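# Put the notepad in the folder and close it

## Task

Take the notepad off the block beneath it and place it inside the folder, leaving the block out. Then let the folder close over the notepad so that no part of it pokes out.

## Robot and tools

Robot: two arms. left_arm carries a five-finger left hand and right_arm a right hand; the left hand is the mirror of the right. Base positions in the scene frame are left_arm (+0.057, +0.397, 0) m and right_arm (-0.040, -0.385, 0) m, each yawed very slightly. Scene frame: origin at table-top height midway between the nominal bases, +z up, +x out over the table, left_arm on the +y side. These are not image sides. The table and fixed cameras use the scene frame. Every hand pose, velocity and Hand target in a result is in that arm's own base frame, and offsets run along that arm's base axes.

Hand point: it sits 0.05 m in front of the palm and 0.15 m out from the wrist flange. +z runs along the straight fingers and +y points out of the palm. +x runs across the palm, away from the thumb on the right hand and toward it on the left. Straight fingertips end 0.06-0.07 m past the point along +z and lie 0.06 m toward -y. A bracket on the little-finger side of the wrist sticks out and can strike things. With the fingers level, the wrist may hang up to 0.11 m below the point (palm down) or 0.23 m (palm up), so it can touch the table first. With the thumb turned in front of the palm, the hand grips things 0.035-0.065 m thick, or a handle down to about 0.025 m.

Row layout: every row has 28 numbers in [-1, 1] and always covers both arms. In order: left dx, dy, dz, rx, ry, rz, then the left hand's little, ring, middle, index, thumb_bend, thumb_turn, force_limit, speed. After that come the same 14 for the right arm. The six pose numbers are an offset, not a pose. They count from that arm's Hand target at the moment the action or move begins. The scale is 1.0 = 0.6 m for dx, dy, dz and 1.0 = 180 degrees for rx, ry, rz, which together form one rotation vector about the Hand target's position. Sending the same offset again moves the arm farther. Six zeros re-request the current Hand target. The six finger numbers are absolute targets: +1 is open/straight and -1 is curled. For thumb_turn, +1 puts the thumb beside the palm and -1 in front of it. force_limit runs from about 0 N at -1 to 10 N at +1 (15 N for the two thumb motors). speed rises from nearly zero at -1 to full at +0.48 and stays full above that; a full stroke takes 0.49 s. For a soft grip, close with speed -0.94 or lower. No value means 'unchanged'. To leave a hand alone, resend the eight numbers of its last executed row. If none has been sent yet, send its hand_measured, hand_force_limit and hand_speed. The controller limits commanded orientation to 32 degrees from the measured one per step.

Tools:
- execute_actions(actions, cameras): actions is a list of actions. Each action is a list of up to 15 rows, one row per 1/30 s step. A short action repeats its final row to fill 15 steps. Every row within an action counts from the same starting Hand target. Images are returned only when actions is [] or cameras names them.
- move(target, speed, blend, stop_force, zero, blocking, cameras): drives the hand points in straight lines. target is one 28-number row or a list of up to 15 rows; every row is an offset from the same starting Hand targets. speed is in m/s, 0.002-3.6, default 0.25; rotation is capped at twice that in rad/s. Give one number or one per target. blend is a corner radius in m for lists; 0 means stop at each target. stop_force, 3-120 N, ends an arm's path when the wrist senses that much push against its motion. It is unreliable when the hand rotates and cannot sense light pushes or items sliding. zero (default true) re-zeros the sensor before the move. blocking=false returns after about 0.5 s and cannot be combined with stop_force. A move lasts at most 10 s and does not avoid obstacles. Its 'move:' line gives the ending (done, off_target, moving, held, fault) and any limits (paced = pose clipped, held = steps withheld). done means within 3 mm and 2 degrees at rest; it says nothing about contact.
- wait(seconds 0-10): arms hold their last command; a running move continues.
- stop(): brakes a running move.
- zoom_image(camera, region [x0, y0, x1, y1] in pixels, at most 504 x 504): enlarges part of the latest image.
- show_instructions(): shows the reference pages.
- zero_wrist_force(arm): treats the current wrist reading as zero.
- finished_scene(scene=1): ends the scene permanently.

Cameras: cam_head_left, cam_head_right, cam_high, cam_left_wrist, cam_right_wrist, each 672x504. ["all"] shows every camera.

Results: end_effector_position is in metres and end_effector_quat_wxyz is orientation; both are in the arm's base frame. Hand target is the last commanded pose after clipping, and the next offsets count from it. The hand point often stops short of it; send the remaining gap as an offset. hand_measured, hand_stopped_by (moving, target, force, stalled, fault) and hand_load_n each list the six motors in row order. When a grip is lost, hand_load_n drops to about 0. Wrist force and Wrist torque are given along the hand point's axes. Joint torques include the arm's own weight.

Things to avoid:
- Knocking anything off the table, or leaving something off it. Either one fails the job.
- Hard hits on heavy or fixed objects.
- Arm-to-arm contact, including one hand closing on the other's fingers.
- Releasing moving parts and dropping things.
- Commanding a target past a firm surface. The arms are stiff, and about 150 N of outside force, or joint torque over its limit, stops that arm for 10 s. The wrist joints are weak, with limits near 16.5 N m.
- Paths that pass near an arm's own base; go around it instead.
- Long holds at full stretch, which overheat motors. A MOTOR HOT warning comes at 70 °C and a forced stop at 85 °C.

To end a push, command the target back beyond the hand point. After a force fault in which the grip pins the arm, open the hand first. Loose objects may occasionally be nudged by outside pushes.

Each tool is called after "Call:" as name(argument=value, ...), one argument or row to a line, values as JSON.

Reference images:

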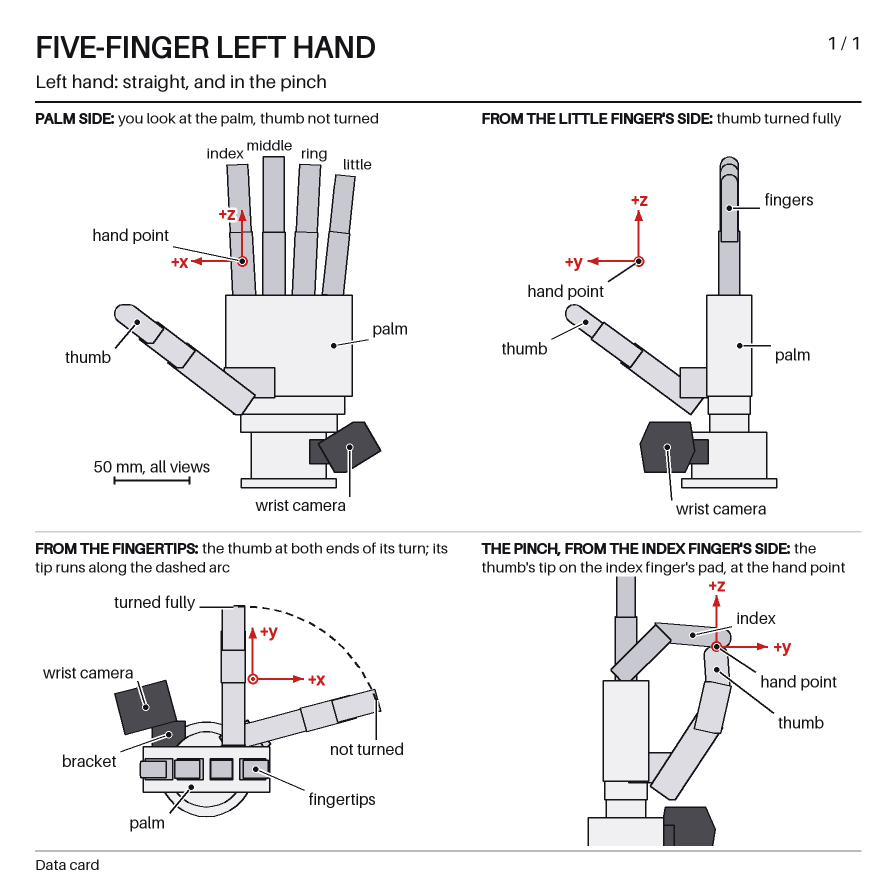

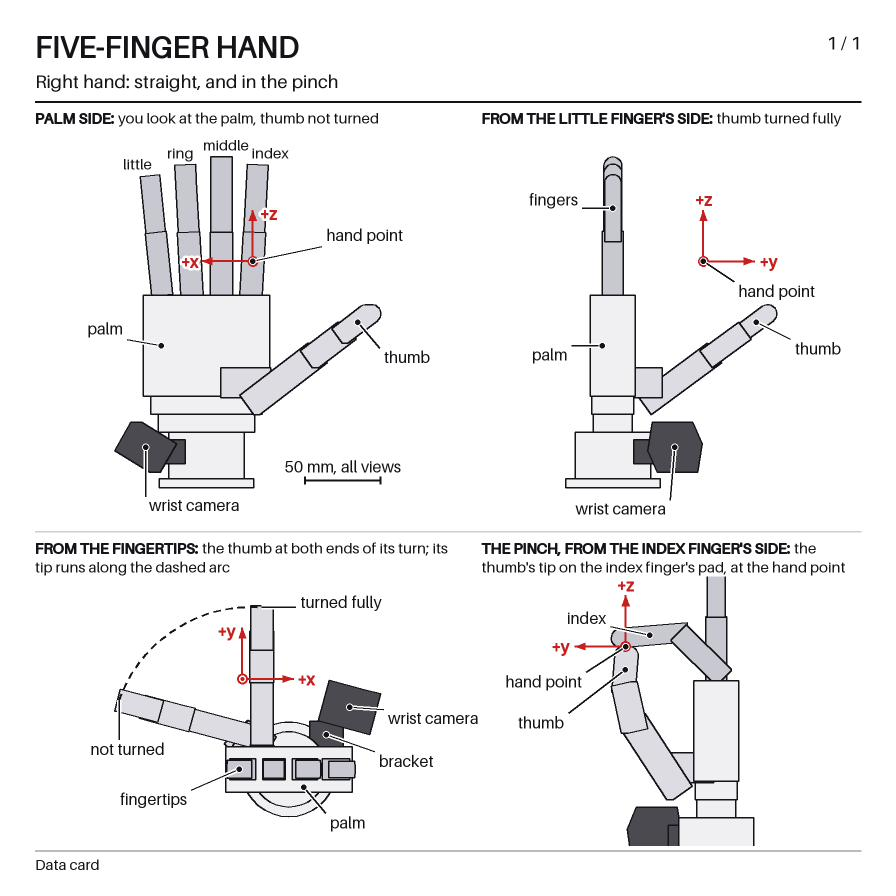

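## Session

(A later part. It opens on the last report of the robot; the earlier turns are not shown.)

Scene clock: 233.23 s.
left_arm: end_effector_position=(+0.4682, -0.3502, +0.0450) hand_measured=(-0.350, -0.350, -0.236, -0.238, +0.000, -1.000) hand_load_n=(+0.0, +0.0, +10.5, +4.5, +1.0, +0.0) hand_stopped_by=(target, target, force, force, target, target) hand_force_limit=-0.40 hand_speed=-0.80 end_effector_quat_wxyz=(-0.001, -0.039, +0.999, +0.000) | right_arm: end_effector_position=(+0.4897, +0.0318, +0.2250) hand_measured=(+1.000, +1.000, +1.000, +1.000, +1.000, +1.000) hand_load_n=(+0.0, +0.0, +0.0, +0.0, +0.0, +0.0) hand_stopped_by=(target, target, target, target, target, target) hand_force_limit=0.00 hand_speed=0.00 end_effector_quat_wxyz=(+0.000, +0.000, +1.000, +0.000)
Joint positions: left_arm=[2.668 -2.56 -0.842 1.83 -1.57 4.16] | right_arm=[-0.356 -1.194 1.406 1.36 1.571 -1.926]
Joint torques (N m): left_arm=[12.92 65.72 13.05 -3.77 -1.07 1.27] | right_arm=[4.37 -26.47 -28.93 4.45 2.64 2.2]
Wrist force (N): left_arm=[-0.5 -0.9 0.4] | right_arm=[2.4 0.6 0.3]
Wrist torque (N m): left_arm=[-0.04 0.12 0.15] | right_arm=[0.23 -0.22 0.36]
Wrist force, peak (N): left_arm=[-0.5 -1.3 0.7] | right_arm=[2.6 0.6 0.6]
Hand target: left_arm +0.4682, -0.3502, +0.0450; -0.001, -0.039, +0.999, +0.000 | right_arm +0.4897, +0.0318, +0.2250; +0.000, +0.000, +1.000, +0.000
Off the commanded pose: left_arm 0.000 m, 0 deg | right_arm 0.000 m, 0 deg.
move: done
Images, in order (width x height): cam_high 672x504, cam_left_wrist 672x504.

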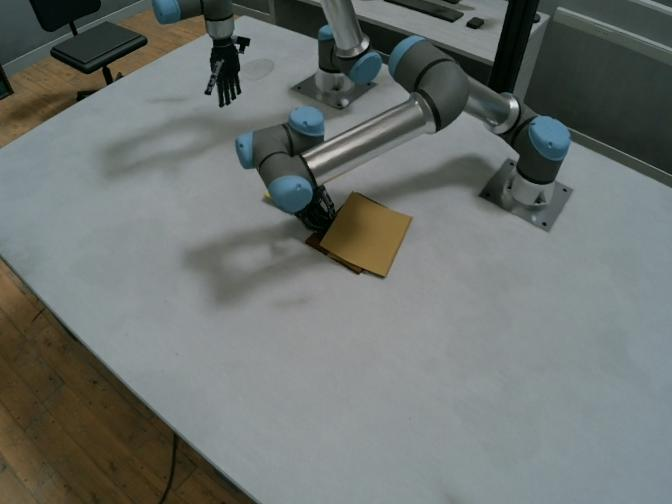

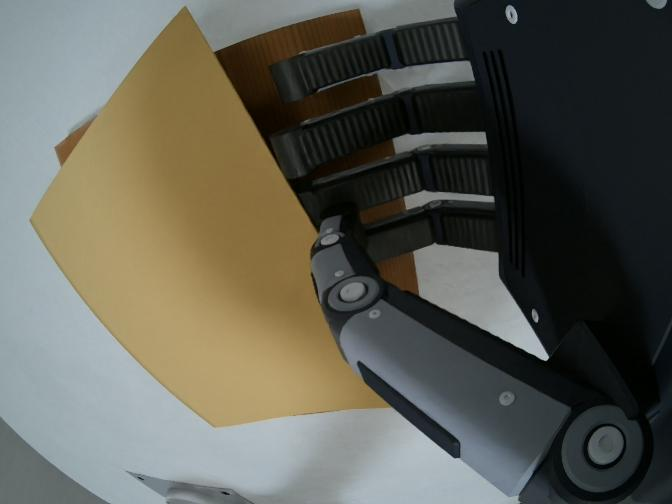

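Call:
move(
  target=[0, 0, 0, 0, 0, 0, 0, 0, 0, 0, 0, -1, -0.4, -0.6, 0, 0, 0, 0, 0, 0, 1, 1, 1, 1, 1, 1, 0, 0],
  speed=0.06,
)

Call:
move(
  target=[-0.0026, 0.0333, 0, 0, 0, 0, 0, 0, 0, 0, 0, -1, -0.4, -0.6, 0, 0, 0, 0, 0, 0, 1, 1, 1, 1, 1, 1, 0, 0],
  speed=0.04,
  cameras=["cam_left_wrist"],
)

Scene clock: 240.97 s.
left_arm: end_effector_position=(+0.4682, -0.3502, +0.0450) hand_measured=(+0.000, +0.000, +0.000, +0.000, +0.000, -1.000) hand_load_n=(+0.0, +0.0, +0.0, +0.0, +0.0, +0.0) hand_stopped_by=(target, target, target, target, target, target) hand_force_limit=-0.40 hand_speed=-0.60 end_effector_quat_wxyz=(-0.001, -0.039, +0.999, +0.000) | right_arm: end_effector_position=(+0.4897, +0.0318, +0.2250) hand_measured=(+1.000, +1.000, +1.000, +1.000, +1.000, +1.000) hand_load_n=(+0.0, +0.0, +0.0, +0.0, +0.0, +0.0) hand_stopped_by=(target, target, target, target, target, target) hand_force_limit=0.00 hand_speed=0.00 end_effector_quat_wxyz=(+0.000, +0.000, +1.000, +0.000)
Joint positions: left_arm=[2.668 -2.56 -0.842 1.83 -1.57 4.16] | right_arm=[-0.356 -1.194 1.406 1.36 1.571 -1.926]
Joint torques (N m): left_arm=[11.58 65.36 16.22 -2.92 -0.89 1.28] | right_arm=[3.92 -26.5 -29.25 4.34 2.58 2.06]
Wrist force (N): left_arm=[-0.4 -1.3 0.3] | right_arm=[2.4 0.5 0.4]
Wrist torque (N m): left_arm=[-0.09 0.10 0.16] | right_arm=[0.21 -0.22 0.36]
Wrist force, peak (N): left_arm=[-0.7 -1.4 0.4] | right_arm=[2.7 0.3 0.4]
Hand target: left_arm +0.4682, -0.3502, +0.0450; -0.001, -0.039, +0.999, +0.000 | right_arm +0.4897, +0.0318, +0.2250; +0.000, +0.000, +1.000, +0.000
Off the commanded pose: left_arm 0.000 m, 0 deg | right_arm 0.000 m, 0 deg.
move: done

Scene clock: 241.77 s.
left_arm: end_effector_position=(+0.4668, -0.3301, +0.0451) hand_measured=(+0.000, +0.000, +0.000, +0.000, +0.000, -1.000) hand_load_n=(+0.0, +0.0, +0.0, +0.0, +0.0, +0.0) hand_stopped_by=(target, target, target, target, target, target) hand_force_limit=-0.40 hand_speed=-0.60 end_effector_quat_wxyz=(+0.000, -0.039, +0.999, +0.000) end_effector_velocity=(+0.000, -0.001, +0.000) end_effector_angular_velocity=(+0.000, +0.001, +0.002) | right_arm: end_effector_position=(+0.4897, +0.0318, +0.2250) hand_measured=(+1.000, +1.000, +1.000, +1.000, +1.000, +1.000) hand_load_n=(+0.0, +0.0, +0.0, +0.0, +0.0, +0.0) hand_stopped_by=(target, target, target, target, target, target) hand_force_limit=0.00 hand_speed=0.00 end_effector_quat_wxyz=(+0.000, +0.000, +1.000, +0.000)
Joint positions: left_arm=[2.696 -2.519 -0.921 1.868 -1.57 4.188] | right_arm=[-0.356 -1.194 1.406 1.36 1.571 -1.926]
Joint velocities: left_arm=[-0.001 -0.003 0.006 -0.004 0 -0.003] | right_arm=[within noise]
Joint torques (N m): left_arm=[-12.21 39.89 26 -5.25 -0.43 -1.18] | right_arm=[4.42 -25.62 -29.14 4.32 2.69 2.08]
Wrist force (N): left_arm=[-0.5 -1.2 0.2] | right_arm=[2.6 0.4 0.5]
Wrist torque (N m): left_arm=[-0.07 0.09 -0.03] | right_arm=[0.19 -0.25 0.37]
Wrist force, peak (N): left_arm=[-0.5 -1.7 0.3] | right_arm=[2.7 0.4 0.3]
Hand target: left_arm +0.4667, -0.3302, +0.0450; -0.001, -0.039, +0.999, +0.000 | right_arm +0.4897, +0.0318, +0.2250; +0.000, +0.000, +1.000, +0.000
Off the commanded pose: left_arm 0.000 m, 0 deg | right_arm 0.000 m, 0 deg.
move: done
Images, in order (width x height): cam_left_wrist 672x504.

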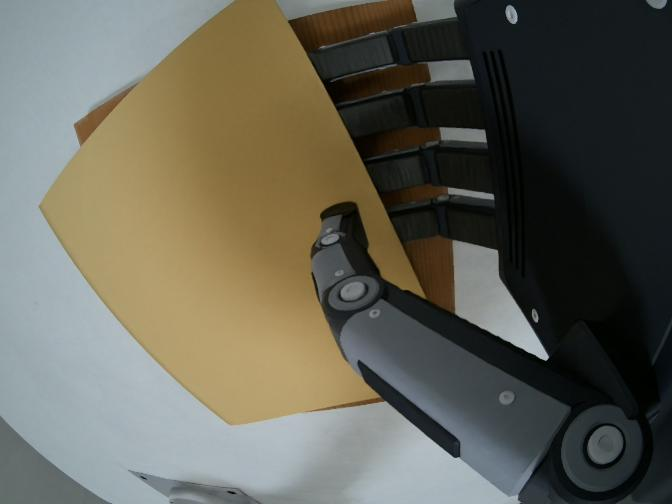

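Call:
move(
  target=[0, 0, 0, 0, 0, 0, -0.35, -0.35, -0.3, -0.3, 0, -1, -0.6, -0.94, 0, 0, 0, 0, 0, 0, 1, 1, 1, 1, 1, 1, 0, 0],
  speed=0.06,
  cameras=["cam_left_wrist", "cam_high"],
)

Scene clock: 245.07 s.
left_arm: end_effector_position=(+0.4667, -0.3302, +0.0450) hand_measured=(-0.350, -0.350, -0.208, -0.218, +0.000, -1.000) hand_load_n=(+0.0, +2.0, +3.5, +3.0, +1.0, +0.0) hand_stopped_by=(target, target, force, force, target, target) hand_force_limit=-0.60 hand_speed=-0.94 end_effector_quat_wxyz=(-0.001, -0.039, +0.999, +0.000) | right_arm: end_effector_position=(+0.4897, +0.0318, +0.2250) hand_measured=(+1.000, +1.000, +1.000, +1.000, +1.000, +1.000) hand_load_n=(+0.0, +0.0, +0.0, +0.0, +0.0, +0.0) hand_stopped_by=(target, target, target, target, target, target) hand_force_limit=0.00 hand_speed=0.00 end_effector_quat_wxyz=(+0.000, +0.000, +1.000, +0.000)
Joint positions: left_arm=[2.696 -2.519 -0.921 1.868 -1.57 4.188] | right_arm=[-0.356 -1.194 1.406 1.36 1.571 -1.926]
Joint torques (N m): left_arm=[-10.59 39.77 23.55 -4.37 0.9 -1.22] | right_arm=[3.69 -25.98 -29.52 4.46 2.6 2.23]
Wrist force (N): left_arm=[-0.4 -1.4 0.3] | right_arm=[2.3 0.5 0.4]
Wrist torque (N m): left_arm=[-0.09 0.10 -0.03] | right_arm=[0.21 -0.20 0.35]
Wrist force, peak (N): left_arm=[-0.7 -1.5 0.5] | right_arm=[2.7 0.5 0.3]
Hand target: left_arm +0.4667, -0.3302, +0.0450; -0.001, -0.039, +0.999, +0.000 | right_arm +0.4897, +0.0318, +0.2250; +0.000, +0.000, +1.000, +0.000
Off the commanded pose: left_arm 0.000 m, 0 deg | right_arm 0.000 m, 0 deg.
move: done
Images, in order (width x height): cam_high 672x504, cam_left_wrist 672x504.

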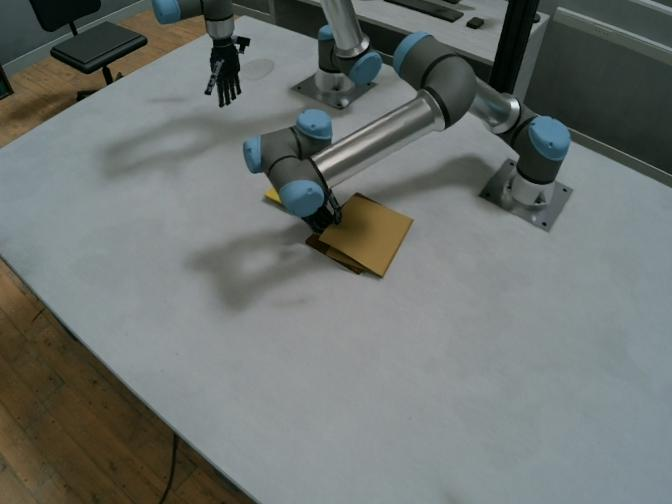

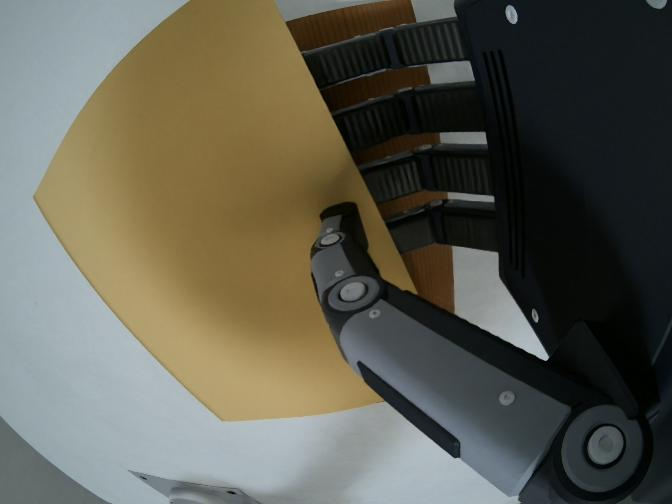

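Call:
move(
  target=[0.0047, -0.06, 0, 0, 0, 0, -0.35, -0.35, -0.3, -0.3, 0, -1, -0.6, -0.94, 0, 0, 0, 0, 0, 0, 1, 1, 1, 1, 1, 1, 0, 0],
  speed=0.05,
  cameras=["cam_left_wrist", "cam_high"],
)

Call:
zoom_image(
  camera="cam_high",
  region=[260, 170, 420, 290],
)

Scene clock: 247.67 s.
left_arm: end_effector_position=(+0.4693, -0.3663, +0.0449) hand_measured=(-0.350, -0.350, -0.208, -0.218, +0.000, -1.000) hand_load_n=(+0.0, +2.0, +4.0, +3.0, +1.0, +0.0) hand_stopped_by=(target, target, force, force, target, target) hand_force_limit=-0.60 hand_speed=-0.94 end_effector_quat_wxyz=(-0.001, -0.039, +0.999, +0.000) end_effector_velocity=(+0.001, +0.001, +0.000) end_effector_angular_velocity=(-0.002, -0.003, +0.000) | right_arm: end_effector_position=(+0.4897, +0.0318, +0.2250) hand_measured=(+1.000, +1.000, +1.000, +1.000, +1.000, +1.000) hand_load_n=(+0.0, +0.0, +0.0, +0.0, +0.0, +0.0) hand_stopped_by=(target, target, target, target, target, target) hand_force_limit=0.00 hand_speed=0.00 end_effector_quat_wxyz=(+0.000, +0.000, +1.000, +0.000)
Joint positions: left_arm=[2.647 -2.596 -0.772 1.796 -1.57 4.139] | right_arm=[-0.356 -1.194 1.406 1.36 1.571 -1.926]
Joint velocities: left_arm=[0.002 0.002 -0.003 0.005 0 0.002] | right_arm=[within noise]
Joint torques (N m): left_arm=[11.73 65.57 10.08 -0.07 -0.87 1.53] | right_arm=[3.68 -26.4 -29.05 4.4 2.64 2.18]
Wrist force (N): left_arm=[-0.7 -1.2 0.4] | right_arm=[2.6 0.4 0.3]
Wrist torque (N m): left_arm=[-0.06 0.18 0.17] | right_arm=[0.20 -0.25 0.37]
Wrist force, peak (N): left_arm=[-0.5 -1.6 0.6] | right_arm=[2.6 0.6 0.3]
Hand target: left_arm +0.4695, -0.3662, +0.0450; -0.001, -0.039, +0.999, +0.000 | right_arm +0.4897, +0.0318, +0.2250; +0.000, +0.000, +1.000, +0.000
Off the commanded pose: left_arm 0.000 m, 0 deg | right_arm 0.000 m, 0 deg.
move: done
Images, in order (width x height): cam_high 672x504, cam_left_wrist 672x504.

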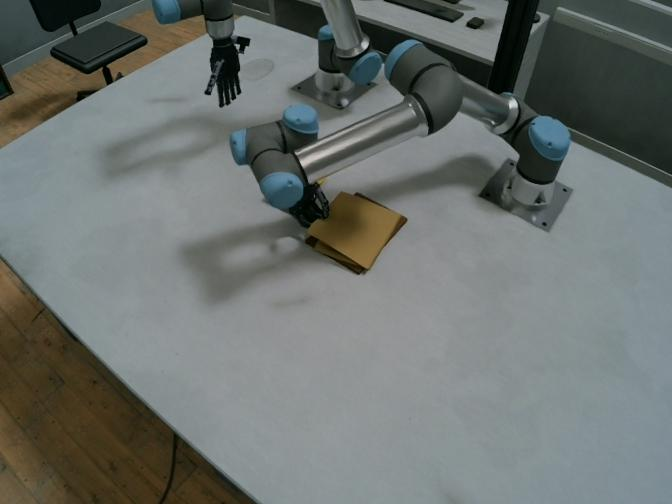

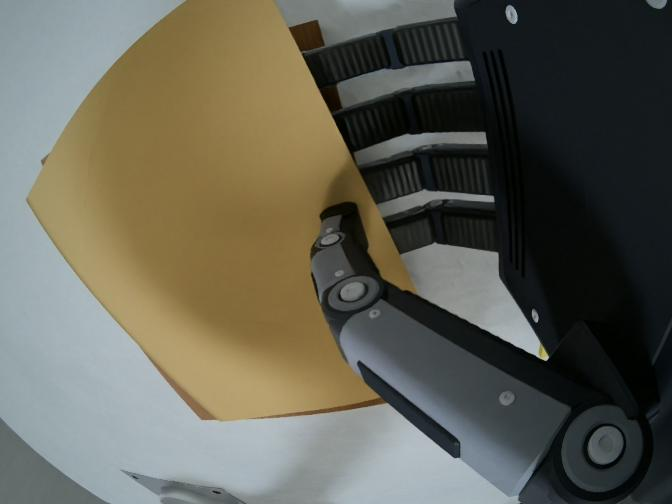

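Scaled by 3.150 from the camera's 672x504 image, which has a finer 960x720 frame.

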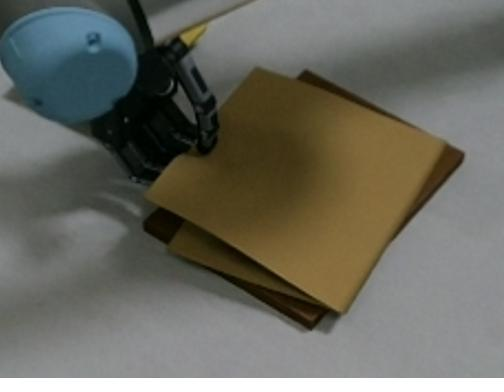

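Call:
move(
  target=[0, 0, 0, 0, 0, 0, -0.35, -0.35, -0.3, -0.3, 0, -1, -0.6, -0.94, -0.033, -0.153, 0.05, 0, 0, 0, 1, 1, 1, 1, 1, 1, 0, 0],
  speed=0.25,
)

Scene clock: 256.60 s.
left_arm: end_effector_position=(+0.4695, -0.3662, +0.0450) hand_measured=(-0.350, -0.350, -0.208, -0.218, +0.000, -1.000) hand_load_n=(+0.0, +1.5, +3.5, +3.0, +1.0, +0.0) hand_stopped_by=(target, target, force, force, target, target) hand_force_limit=-0.60 hand_speed=-0.94 end_effector_quat_wxyz=(-0.001, -0.039, +0.999, +0.000) | right_arm: end_effector_position=(+0.4699, -0.0599, +0.2550) hand_measured=(+1.000, +1.000, +1.000, +1.000, +1.000, +1.000) hand_load_n=(+0.0, +0.0, +0.0, +0.0, +0.0, -0.5) hand_stopped_by=(target, target, target, target, target, target) hand_force_limit=0.00 hand_speed=0.00 end_effector_quat_wxyz=(+0.000, +0.001, +1.000, +0.000)
Joint positions: left_arm=[2.647 -2.596 -0.772 1.796 -1.57 4.139] | right_arm=[-0.564 -1.218 1.361 1.428 1.571 -2.134]
Joint torques (N m): left_arm=[12.16 66.89 12.88 -0.28 -1.4 1.2] | right_arm=[-5.62 -27.21 -5.99 -0.31 -1.95 -0.87]
Wrist force (N): left_arm=[-0.7 -0.9 0.5] | right_arm=[2.3 0.3 0.4]
Wrist torque (N m): left_arm=[-0.01 0.18 0.16] | right_arm=[0.18 -0.21 0.46]
Wrist force, peak (N): left_arm=[-0.7 -1.1 1.0] | right_arm=[3.2 -1.8 0.1]
Hand target: left_arm +0.4695, -0.3662, +0.0450; -0.001, -0.039, +0.999, +0.000 | right_arm +0.4699, -0.0600, +0.2550; +0.000, +0.000, +1.000, +0.000
Off the commanded pose: left_arm 0.000 m, 0 deg | right_arm 0.000 m, 0 deg.
move: done

Call:
move(
  target=[
    [0, 0, 0, 0, 0, 0, -0.35, -0.35, -0.3, -0.3, 0, -1, -0.6, -0.94, 0.1032, 0.1633, 0.1125, 0.1409, -0.0891, 0, 1, 1, 1, 1, 1, 1, 0, 0],
    [0, 0, 0, 0, 0, 0, -0.35, -0.35, -0.3, -0.3, 0, -1, -0.6, -0.94, 0.1625, 0.2569, 0.3067, 0.2817, -0.1782, 0, 1, 1, 1, 1, 1, 1, 0, 0],
    [0, 0, 0, 0, 0, 0, -0.35, -0.35, -0.3, -0.3, 0, -1, -0.6, -0.94, 0.162, 0.2562, 0.5302, 0.4226, -0.2673, 0, 1, 1, 1, 1, 1, 1, 0, 0],
    [0, 0, 0, 0, 0, 0, -0.35, -0.35, -0.3, -0.3, 0, -1, -0.6, -0.94, 0.1019, 0.1612, 0.7233, 0.5635, -0.3563, 0, 1, 1, 1, 1, 1, 1, 0, 0],
    [0, 0, 0, 0, 0, 0, -0.35, -0.35, -0.3, -0.3, 0, -1, -0.6, -0.94, -0.0019, -0.003, 0.8342, 0.7043, -0.4454, 0, 1, 1, 1, 1, 1, 1, 0, 0],
    [0, 0, 0, 0, 0, 0, -0.35, -0.35, -0.3, -0.3, 0, -1, -0.6, -0.94, -0.1213, -0.1919, 0.8333, 0.8452, -0.5345, 0, 1, 1, 1, 1, 1, 1, 0, 0],
  ],
  speed=0.35,
  blend=[0.03, 0.03, 0.03, 0.03, 0.03, 0],
  cameras=["cam_high"],
)

Scene clock: 265.07 s.
left_arm: end_effector_position=(+0.4695, -0.3662, +0.0450) hand_measured=(-0.350, -0.350, -0.208, -0.218, +0.000, -1.000) hand_load_n=(+0.0, +1.5, +3.5, +3.0, +1.0, +0.0) hand_stopped_by=(target, target, force, force, target, target) hand_force_limit=-0.60 hand_speed=-0.94 end_effector_quat_wxyz=(-0.001, -0.039, +0.999, +0.000) | right_arm: end_effector_position=(+0.3971, -0.1750, +0.7551) hand_measured=(+1.000, +1.000, +1.000, +1.000, +1.000, +1.000) hand_load_n=(+0.0, +0.0, +0.0, +0.0, +0.0, +0.0) hand_stopped_by=(target, target, target, target, target, target) hand_force_limit=0.00 hand_speed=0.00 end_effector_quat_wxyz=(+0.534, +0.000, +0.000, +0.845)
Joint positions: left_arm=[2.647 -2.596 -0.772 1.796 -1.57 4.139] | right_arm=[-0.568 -1.219 1.363 1.425 -1.571 -2.13]
Joint torques (N m): left_arm=[12.9 64.22 10.56 -0.38 0.4 1.42] | right_arm=[-6.39 -28.18 -5.55 -0.27 -1.9 2.12]
Wrist force (N): left_arm=[-0.4 -1.0 0.1] | right_arm=[1.0 2.3 2.6]
Wrist torque (N m): left_arm=[0.00 0.13 0.19] | right_arm=[-0.06 -0.19 0.37]
Wrist force, peak (N): left_arm=[-0.8 -1.3 0.8] | right_arm=[0.3 3.4 2.9]
Hand target: left_arm +0.4695, -0.3662, +0.0450; -0.001, -0.039, +0.999, +0.000 | right_arm +0.3971, -0.1751, +0.7550; +0.534, +0.000, +0.000, +0.845
Off the commanded pose: left_arm 0.000 m, 0 deg | right_arm 0.000 m, 0 deg.
move: done
Images, in order (width x height): cam_high 672x504.

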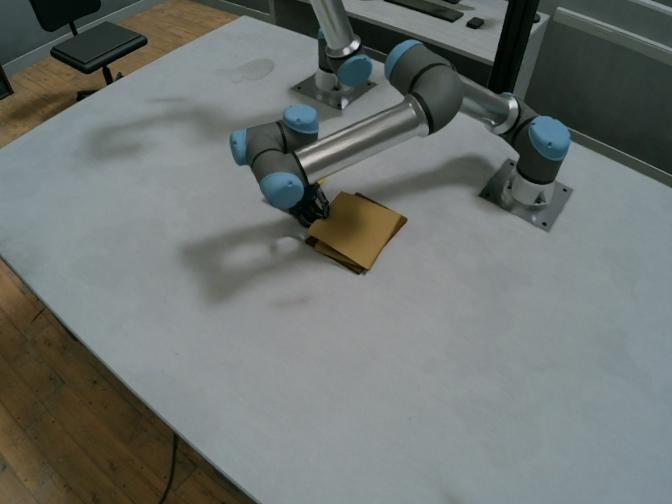

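Call:
move(
  target=[
    [0, 0, 0, 0, 0, 0, -0.35, -0.35, -0.3, -0.3, 0, -1, -0.6, -0.94, 0.1405, -0.0897, 0.0327, 0.0897, 0.1405, 0, 1, 1, 1, 1, 1, 1, 0, 0],
    [0, 0, 0, 0, 0, 0, -0.35, -0.35, -0.3, -0.3, 0, -1, -0.6, -0.94, 0.267, -0.1704, -0.0552, 0.1793, 0.281, 0, 1, 1, 1, 1, 1, 1, 0, 0],
    [0, 0, 0, 0, 0, 0, -0.35, -0.35, -0.3, -0.3, 0, -1, -0.6, -0.94, 0.3372, -0.2152, -0.2398, 0.269, 0.4215, 0, 1, 1, 1, 1, 1, 1, 0, 0],
    [0, 0, 0, 0, 0, 0, -0.35, -0.35, -0.3, -0.3, 0, -1, -0.6, -0.94, 0.3091, -0.1973, -0.4718, 0.3587, 0.562, 0, 1, 1, 1, 1, 1, 1, 0, 0],
    [0, 0, 0, 0, 0, 0, -0.35, -0.35, -0.3, -0.3, 0, -1, -0.6, -0.94, 0.1827, -0.1166, -0.6892, 0.4483, 0.7025, 0, 1, 1, 1, 1, 1, 1, 0, 0],
    [0, 0, 0, 0, 0, 0, -0.35, -0.35, -0.3, -0.3, 0, -1, -0.6, -0.94, 0.0141, -0.009, -0.80, 0.538, 0.843, 0, 1, 1, 1, 1, 1, 1, 0, 0],
  ],
  speed=0.35,
  blend=[0.03, 0.03, 0.03, 0.03, 0.03, 0],
  cameras=["cam_high", "cam_right_wrist"],
)

Scene clock: 272.77 s.
left_arm: end_effector_position=(+0.4695, -0.3662, +0.0450) hand_measured=(-0.350, -0.350, -0.208, -0.218, +0.000, -1.000) hand_load_n=(+0.5, +1.5, +3.5, +3.0, +1.0, +0.0) hand_stopped_by=(target, target, force, force, target, target) hand_force_limit=-0.60 hand_speed=-0.94 end_effector_quat_wxyz=(-0.001, -0.039, +0.999, +0.000) | right_arm: end_effector_position=(+0.4057, -0.1805, +0.2750) hand_measured=(+1.000, +1.000, +1.000, +1.000, +1.000, +1.000) hand_load_n=(+0.0, +0.0, +0.0, +0.0, +0.0, +0.0) hand_stopped_by=(target, target, target, target, target, target) hand_force_limit=0.00 hand_speed=0.00 end_effector_quat_wxyz=(+0.000, +1.000, -0.005, +0.000)
Joint positions: left_arm=[2.647 -2.596 -0.772 1.796 -1.57 4.139] | right_arm=[-0.568 -1.699 1.85 4.561 -1.571 -2.129]
Joint torques (N m): left_arm=[12.5 64.81 9.56 -0.29 1.11 1.24] | right_arm=[-5.29 -20.75 -10.6 -1.65 2.26 -2.26]
Wrist force (N): left_arm=[-0.6 -1.2 0.5] | right_arm=[2.3 0.2 0.4]
Wrist torque (N m): left_arm=[-0.05 0.17 0.17] | right_arm=[0.16 -0.22 0.46]
Wrist force, peak (N): left_arm=[-0.7 -1.2 0.9] | right_arm=[3.3 3.8 2.5]
Hand target: left_arm +0.4695, -0.3662, +0.0450; -0.001, -0.039, +0.999, +0.000 | right_arm +0.4056, -0.1805, +0.2750; +0.000, +1.000, -0.005, +0.000
Off the commanded pose: left_arm 0.000 m, 0 deg | right_arm 0.000 m, 0 deg.
move: done
Images, in order (width x height): cam_high 672x504, cam_right_wrist 672x504.

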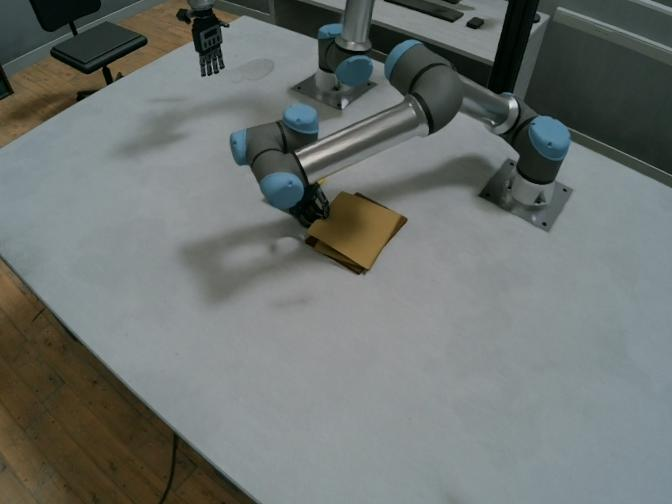

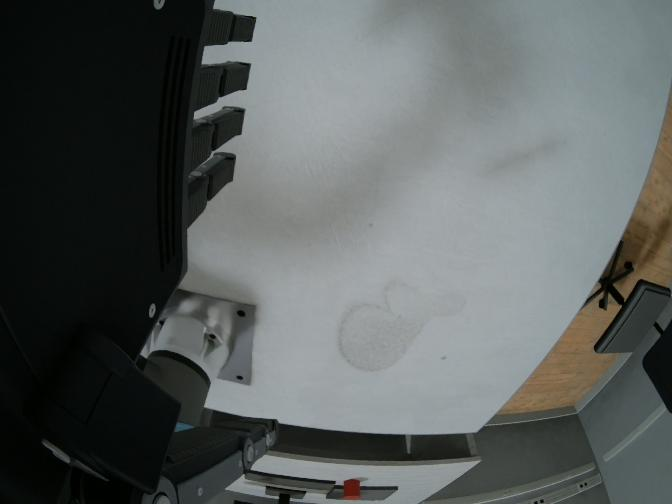

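Call:
move(
  target=[
    [0, 0, 0, 0, 0, 0, -0.35, -0.35, -0.3, -0.3, 0, -1, -0.6, -0.94, 0.08, 0.15, -0.02, 0, 0, -0.5, 1, 1, 1, 1, 1, 1, 0, 0],
    [0, 0, 0, 0, 0, 0, -0.35, -0.35, -0.3, -0.3, 0, -1, -0.6, -0.94, 0.1727, 0.4043, -0.0917, 0, 0, -0.9967, 1, 1, 1, 1, 1, 1, 0, 0],
  ],
  speed=0.35,
  blend=[0.05, 0],
  cameras=["all"],
)

Scene clock: 279.87 s.
left_arm: end_effector_position=(+0.4695, -0.3662, +0.0450) hand_measured=(-0.350, -0.350, -0.208, -0.218, +0.000, -1.000) hand_load_n=(+0.0, +1.5, +3.5, +3.0, +1.0, -0.5) hand_stopped_by=(target, target, force, force, target, target) hand_force_limit=-0.60 hand_speed=-0.94 end_effector_quat_wxyz=(-0.001, -0.039, +0.999, +0.000) | right_arm: end_effector_position=(+0.5092, +0.0621, +0.2200) hand_measured=(+1.000, +1.000, +1.000, +1.000, +1.000, +1.000) hand_load_n=(+0.0, +0.0, +0.0, +0.0, +0.0, +0.0) hand_stopped_by=(target, target, target, target, target, target) hand_force_limit=0.00 hand_speed=0.00 end_effector_quat_wxyz=(+0.000, -0.001, +1.000, +0.000)
Joint positions: left_arm=[2.647 -2.596 -0.772 1.796 -1.57 4.139] | right_arm=[-0.279 -1.605 1.908 4.41 -1.571 1.291]
Joint torques (N m): left_arm=[11 63.34 10.51 -0.23 0.84 1.19] | right_arm=[-4.49 -12.16 -32.53 0.14 -1.43 2.08]
Wrist force (N): left_arm=[-0.8 -1.1 0.3] | right_arm=[2.3 0.4 0.2]
Wrist torque (N m): left_arm=[-0.03 0.20 0.16] | right_arm=[0.20 -0.21 0.34]
Wrist force, peak (N): left_arm=[-0.8 -1.3 0.6] | right_arm=[2.7 1.0 0.3]
Hand target: left_arm +0.4695, -0.3662, +0.0450; -0.001, -0.039, +0.999, +0.000 | right_arm +0.5092, +0.0621, +0.2200; +0.000, -0.001, +1.000, +0.000
Off the commanded pose: left_arm 0.000 m, 0 deg | right_arm 0.000 m, 0 deg.
move: done

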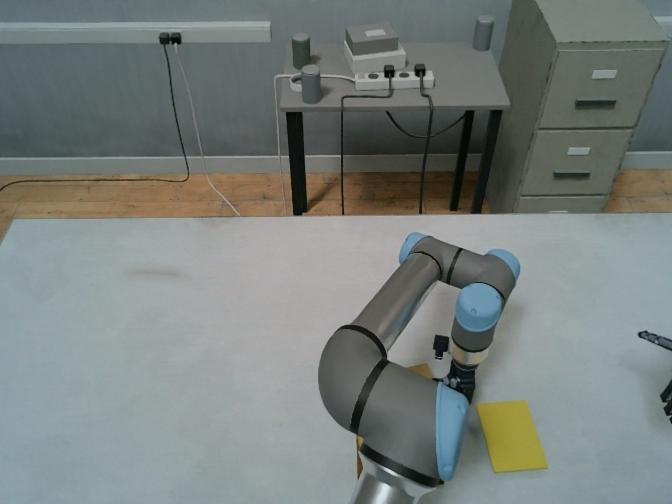

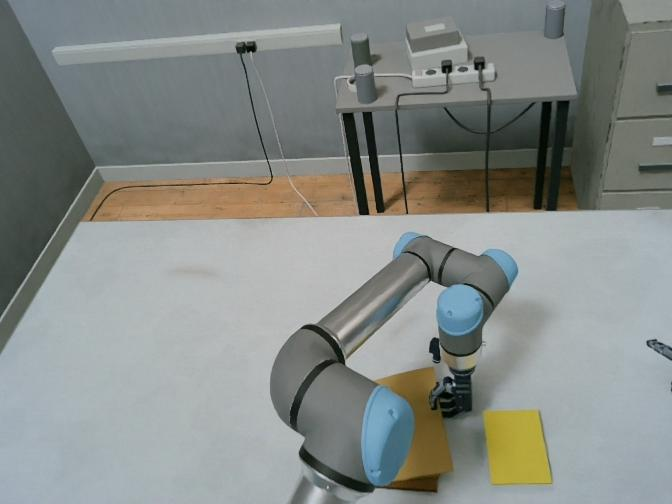

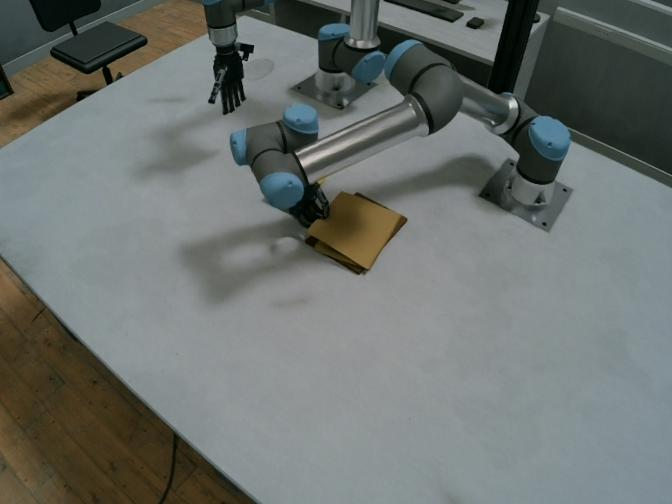

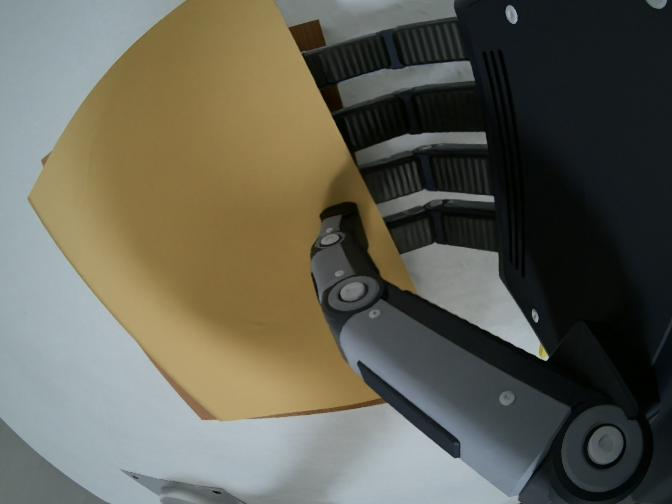

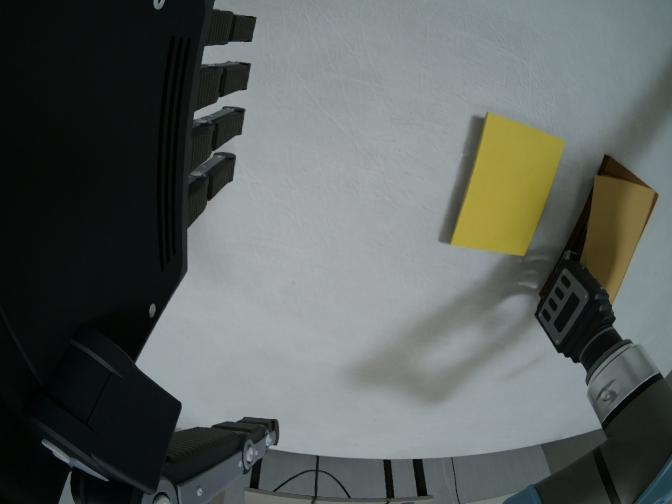

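Call:
move(
  target=[0, 0, 0, 0, 0, 0, -0.35, -0.35, -0.3, -0.3, 0, -1, -0.6, -0.94, 0.0097, 0.1465, -0.2083, 0, 0, 0.026, 0, 0, 0, 0, 0.3, -1, -0.4, 0],
  speed=0.15,
  cameras=["cam_right_wrist", "cam_high"],
)

Call:
zoom_image(
  camera="cam_right_wrist",
  region=[160, 0, 520, 330],
)

Scene clock: 288.07 s.
left_arm: end_effector_position=(+0.4695, -0.3662, +0.0450) hand_measured=(-0.350, -0.350, -0.208, -0.218, +0.000, -1.000) hand_load_n=(+0.0, +1.5, +3.5, +3.0, +1.0, +0.0) hand_stopped_by=(target, target, force, force, target, target) hand_force_limit=-0.60 hand_speed=-0.94 end_effector_quat_wxyz=(-0.001, -0.039, +0.999, +0.000) | right_arm: end_effector_position=(+0.5150, +0.1500, +0.0950) hand_measured=(+0.000, +0.000, +0.000, +0.000, +0.300, -1.000) hand_load_n=(+0.0, +0.0, +0.0, +0.0, -0.5, +0.0) hand_stopped_by=(target, target, target, target, target, target) hand_force_limit=-0.40 hand_speed=0.00 end_effector_quat_wxyz=(+0.000, -0.041, +0.999, +0.000)
Joint positions: left_arm=[2.647 -2.596 -0.772 1.796 -1.57 4.139] | right_arm=[-0.095 -1.413 2.062 4.064 -1.57 1.393]
Joint torques (N m): left_arm=[11.85 61.86 10.35 -0.36 0.95 1.28] | right_arm=[-1.16 -22.26 -29.71 -0.95 0.71 -2.29]
Wrist force (N): left_arm=[-0.6 -1.0 0.9] | right_arm=[2.2 0.4 0.2]
Wrist torque (N m): left_arm=[-0.04 0.18 0.16] | right_arm=[0.25 -0.21 0.35]
Wrist force, peak (N): left_arm=[-0.5 -1.2 1.0] | right_arm=[2.3 1.1 1.2]
Hand target: left_arm +0.4695, -0.3662, +0.0450; -0.001, -0.039, +0.999, +0.000 | right_arm +0.5150, +0.1500, +0.0950; +0.000, -0.041, +0.999, +0.000
Off the commanded pose: left_arm 0.000 m, 0 deg | right_arm 0.000 m, 0 deg.
move: done
Images, in order (width x height): cam_high 672x504, cam_right_wrist 672x504.

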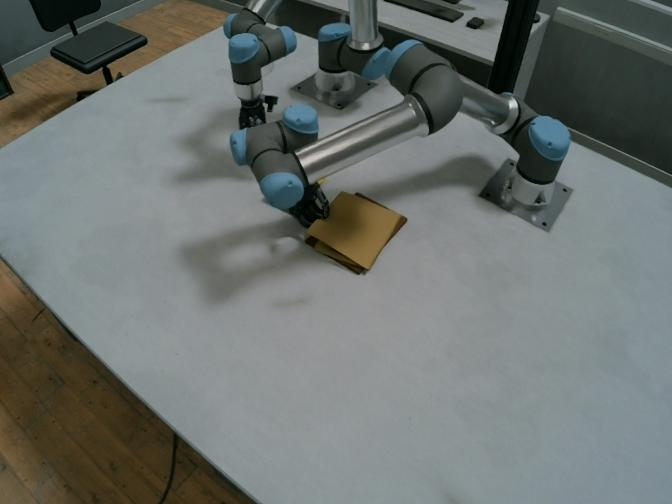

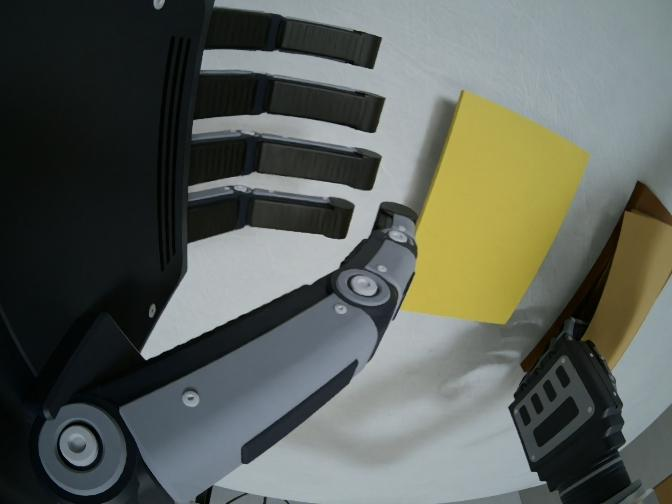

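Scaled by 1.400 from the camera's 672x504 image, which has a finer 960x720 frame.

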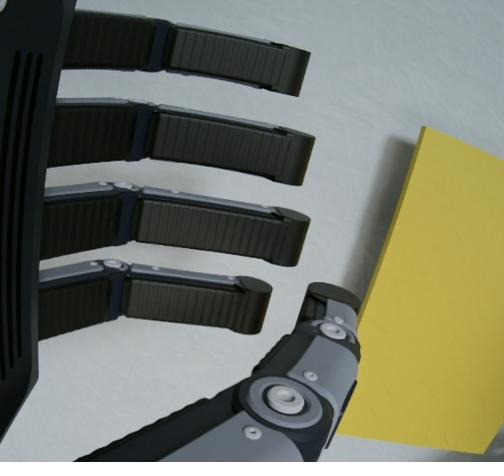

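Call:
move(
  target=[
    [0, 0, 0, 0, 0, 0, -0.35, -0.35, -0.3, -0.3, 0, -1, -0.6, -0.94, 0.02, 0.045, 0, 0, 0, 0, 0, 0, 0, 0, 0.3, -1, -0.4, 0],
    [0, 0, 0, 0, 0, 0, -0.35, -0.35, -0.3, -0.3, 0, -1, -0.6, -0.94, 0.02, 0.045, -0.09, 0, 0, 0, 0, 0, 0, 0, 0.3, -1, -0.4, 0],
  ],
  speed=0.1,
  blend=[0.01, 0],
  cameras=["cam_right_wrist"],
)

Call:
zoom_image(
  camera="cam_right_wrist",
  region=[160, 0, 520, 330],
)

Scene clock: 297.13 s.
left_arm: end_effector_position=(+0.4695, -0.3662, +0.0450) hand_measured=(-0.350, -0.350, -0.208, -0.218, +0.000, -1.000) hand_load_n=(+0.0, +2.0, +3.5, +3.0, +1.0, +0.0) hand_stopped_by=(target, target, force, force, target, target) hand_force_limit=-0.60 hand_speed=-0.94 end_effector_quat_wxyz=(-0.001, -0.039, +0.999, +0.000) | right_arm: end_effector_position=(+0.5270, +0.1770, +0.0410) hand_measured=(+0.000, +0.000, +0.000, +0.000, +0.300, -1.000) hand_load_n=(+0.0, +0.0, +0.0, +0.0, +0.0, +0.0) hand_stopped_by=(target, target, target, target, target, target) hand_force_limit=-0.40 hand_speed=0.00 end_effector_quat_wxyz=(+0.000, -0.041, +0.999, +0.000)
Joint positions: left_arm=[2.647 -2.596 -0.772 1.796 -1.57 4.139] | right_arm=[-0.038 -1.282 2.072 3.923 -1.571 1.45]
Joint torques (N m): left_arm=[10.99 61.4 10.8 -0.62 0.84 1.24] | right_arm=[-2.75 -26.72 -28.67 -0.47 2.3 -0.58]
Wrist force (N): left_arm=[-0.6 -1.0 0.5] | right_arm=[2.6 0.7 0.1]
Wrist torque (N m): left_arm=[-0.03 0.17 0.17] | right_arm=[0.29 -0.24 0.37]
Wrist force, peak (N): left_arm=[-0.8 -1.2 0.8] | right_arm=[2.6 0.7 0.1]
Hand target: left_arm +0.4695, -0.3662, +0.0450; -0.001, -0.039, +0.999, +0.000 | right_arm +0.5270, +0.1770, +0.0410; +0.000, -0.041, +0.999, +0.000
Off the commanded pose: left_arm 0.000 m, 0 deg | right_arm 0.000 m, 0 deg.
move: done
Images, in order (width x height): cam_right_wrist 672x504.

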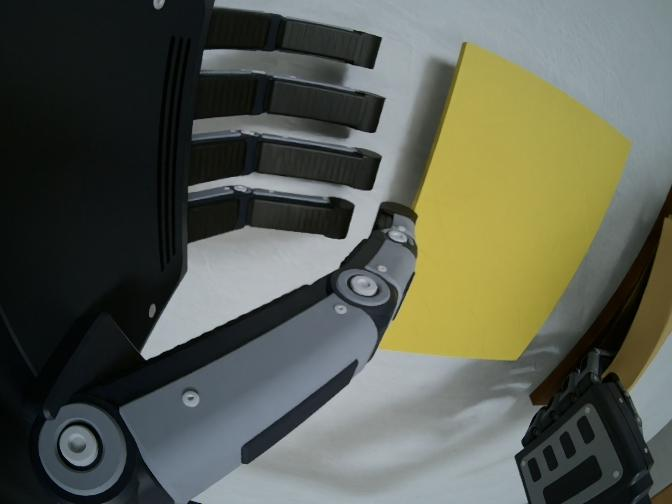

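Scaled by 1.400 from the camera's 672x504 image, which has a finer 960x720 frame.

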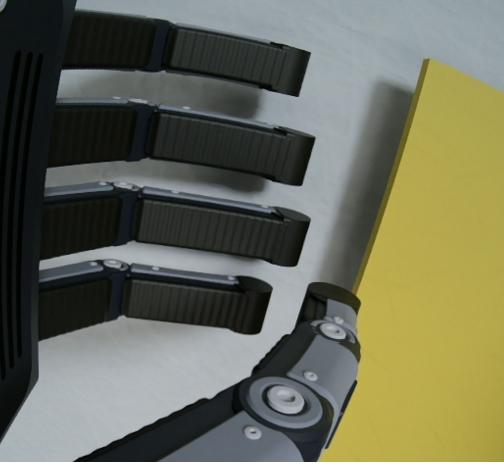

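Call:
move(
  target=[0, 0, 0, 0, 0, 0, -0.35, -0.35, -0.3, -0.3, 0, -1, -0.6, -0.94, 0, 0, -0.045, 0, 0, 0, 0, 0, 0, 0, 0.3, -1, -0.4, 0],
  speed=0.012,
  stop_force=3,
  cameras=["cam_right_wrist"],
)

Call:
zoom_image(
  camera="cam_right_wrist",
  region=[160, 0, 520, 330],
)

Scene clock: 300.47 s.
left_arm: end_effector_position=(+0.4695, -0.3662, +0.0450) hand_measured=(-0.350, -0.350, -0.208, -0.218, +0.000, -1.000) hand_load_n=(+0.0, +2.0, +3.5, +3.0, +1.0, -0.5) hand_stopped_by=(target, target, force, force, target, target) hand_force_limit=-0.60 hand_speed=-0.94 end_effector_quat_wxyz=(-0.001, -0.039, +0.999, +0.000) | right_arm: end_effector_position=(+0.5270, +0.1770, +0.0287) hand_measured=(+0.000, +0.000, +0.000, +0.000, +0.300, -1.000) hand_load_n=(+0.0, +0.0, -2.0, +0.5, +0.0, +0.0) hand_stopped_by=(target, target, target, target, target, target) hand_force_limit=-0.40 hand_speed=0.00 end_effector_quat_wxyz=(+0.000, -0.041, +0.999, +0.000)
Joint positions: left_arm=[2.647 -2.596 -0.772 1.796 -1.57 4.139] | right_arm=[-0.038 -1.258 2.083 3.889 -1.57 1.45]
Joint torques (N m): left_arm=[13.18 61.39 9.7 -0.54 1.1 1.13] | right_arm=[4.55 -33.63 -27.4 0.08 2.41 2.16]
Wrist force (N): left_arm=[-0.4 -0.9 0.5] | right_arm=[3.5 1.1 -2.3]
Wrist torque (N m): left_arm=[-0.01 0.14 0.17] | right_arm=[0.24 -0.18 0.37]
Wrist force, peak (N): left_arm=[-0.7 -1.3 0.7] | right_arm=[4.0 -1.2 -6.1]
Hand target: left_arm +0.4695, -0.3662, +0.0450; -0.001, -0.039, +0.999, +0.000 | right_arm +0.5270, +0.1770, +0.0287; +0.000, -0.041, +0.999, +0.000 (not the last commanded pose)
Off the commanded pose: left_arm 0.000 m, 0 deg | right_arm 0.015 m, 0 deg.
move: contact (right_arm)
Images, in order (width x height): cam_right_wrist 672x504.

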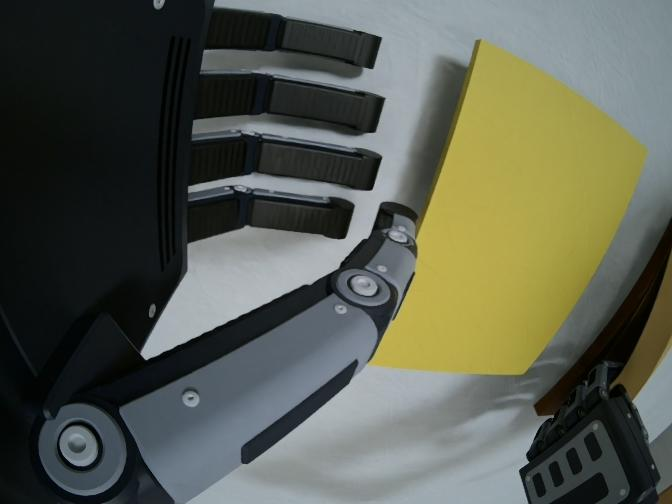

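Scaled by 1.400 from the camera's 672x504 image, which has a finer 960x720 frame.

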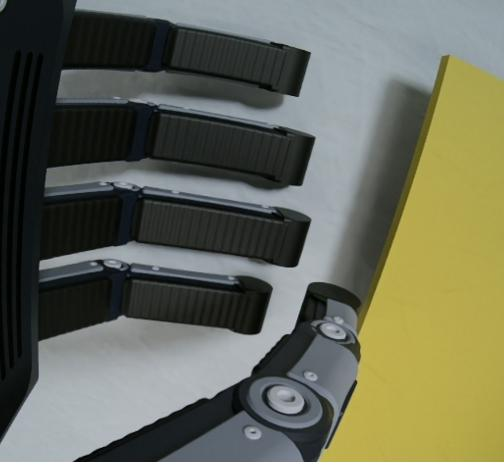

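Call:
move(
  target=[0, 0, 0, 0, 0, 0, -0.35, -0.35, -0.3, -0.3, 0, -1, -0.6, -0.94, 0, 0, 0.002, 0, 0, 0, 0, 0, 0, 0, 0.3, -1, -0.4, 0],
  speed=0.02,
)

Call:
move(
  target=[0, 0, 0, 0, 0, 0, -0.35, -0.35, -0.3, -0.3, 0, -1, -0.6, -0.94, -0.0049, 0.0598, 0.0005, 0, 0, 0, 0, 0, 0, 0, 0.3, -1, -0.4, 0],
  speed=0.02,
  stop_force=4,
  cameras=["cam_right_wrist"],
)

Call:
zoom_image(
  camera="cam_right_wrist",
  region=[160, 0, 520, 330],
)

Scene clock: 304.27 s.
left_arm: end_effector_position=(+0.4695, -0.3662, +0.0450) hand_measured=(-0.350, -0.350, -0.208, -0.218, +0.000, -1.000) hand_load_n=(+0.0, +1.5, +3.5, +3.0, +1.0, -0.5) hand_stopped_by=(target, target, force, force, target, target) hand_force_limit=-0.60 hand_speed=-0.94 end_effector_quat_wxyz=(-0.001, -0.039, +0.999, +0.000) | right_arm: end_effector_position=(+0.5270, +0.1770, +0.0299) hand_measured=(+0.000, +0.000, +0.000, +0.000, +0.300, -1.000) hand_load_n=(+0.0, +0.0, +0.0, +0.5, +0.0, +0.0) hand_stopped_by=(target, target, target, target, target, target) hand_force_limit=-0.40 hand_speed=0.00 end_effector_quat_wxyz=(+0.000, -0.041, +0.999, +0.000)
Joint positions: left_arm=[2.647 -2.596 -0.772 1.796 -1.57 4.139] | right_arm=[-0.038 -1.261 2.082 3.892 -1.57 1.45]
Joint torques (N m): left_arm=[11.4 60.57 10.21 -0.76 0.78 1.24] | right_arm=[4.04 -31.04 -26.94 -0.25 2.24 2.08]
Wrist force (N): left_arm=[-0.5 -1.1 0.6] | right_arm=[2.4 0.6 0.2]
Wrist torque (N m): left_arm=[-0.04 0.15 0.18] | right_arm=[0.26 -0.22 0.36]
Wrist force, peak (N): left_arm=[-0.7 -1.1 0.8] | right_arm=[3.5 0.8 -2.5]
Hand target: left_arm +0.4695, -0.3662, +0.0450; -0.001, -0.039, +0.999, +0.000 | right_arm +0.5270, +0.1770, +0.0299; +0.000, -0.041, +0.999, +0.000
Off the commanded pose: left_arm 0.000 m, 0 deg | right_arm 0.000 m, 0 deg.
move: done

Scene clock: 307.00 s.
left_arm: end_effector_position=(+0.4695, -0.3662, +0.0450) hand_measured=(-0.350, -0.350, -0.208, -0.218, +0.000, -1.000) hand_load_n=(+0.0, +2.0, +3.0, +3.0, +1.0, +0.0) hand_stopped_by=(target, target, force, force, target, target) hand_force_limit=-0.60 hand_speed=-0.94 end_effector_quat_wxyz=(-0.001, -0.039, +0.999, +0.000) | right_arm: end_effector_position=(+0.5241, +0.2129, +0.0302) hand_measured=(+0.000, +0.000, +0.000, +0.000, +0.300, -1.000) hand_load_n=(+0.5, +0.0, +0.0, +0.5, +0.0, +0.0) hand_stopped_by=(target, target, target, target, target, target) hand_force_limit=-0.40 hand_speed=0.00 end_effector_quat_wxyz=(+0.000, -0.041, +0.999, +0.000)
Joint positions: left_arm=[2.647 -2.596 -0.772 1.796 -1.57 4.139] | right_arm=[0.034 -1.249 2.063 3.899 -1.57 1.522]
Joint torques (N m): left_arm=[11.12 61.02 10.23 -0.61 1.37 1.35] | right_arm=[-6.45 -30.82 -4.69 -1.77 1.65 -2.36]
Wrist force (N): left_arm=[-0.4 -0.9 0.5] | right_arm=[2.4 0.5 0.5]
Wrist torque (N m): left_arm=[-0.01 0.15 0.17] | right_arm=[0.25 -0.23 0.34]
Wrist force, peak (N): left_arm=[-0.7 -1.2 0.5] | right_arm=[2.7 0.5 0.2]
Hand target: left_arm +0.4695, -0.3662, +0.0450; -0.001, -0.039, +0.999, +0.000 | right_arm +0.5241, +0.2128, +0.0302; +0.000, -0.041, +0.999, +0.000
Off the commanded pose: left_arm 0.000 m, 0 deg | right_arm 0.000 m, 0 deg.
move: done
Images, in order (width x height): cam_right_wrist 672x504.

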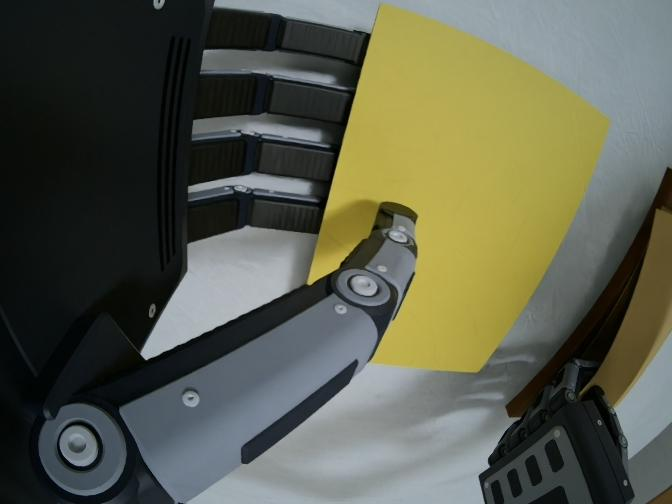

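Scaled by 1.400 from the camera's 672x504 image, which has a finer 960x720 frame.

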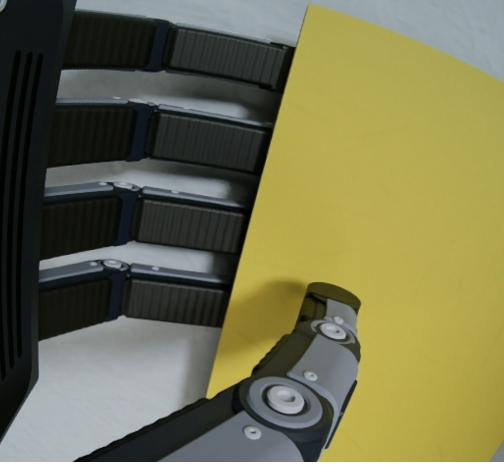

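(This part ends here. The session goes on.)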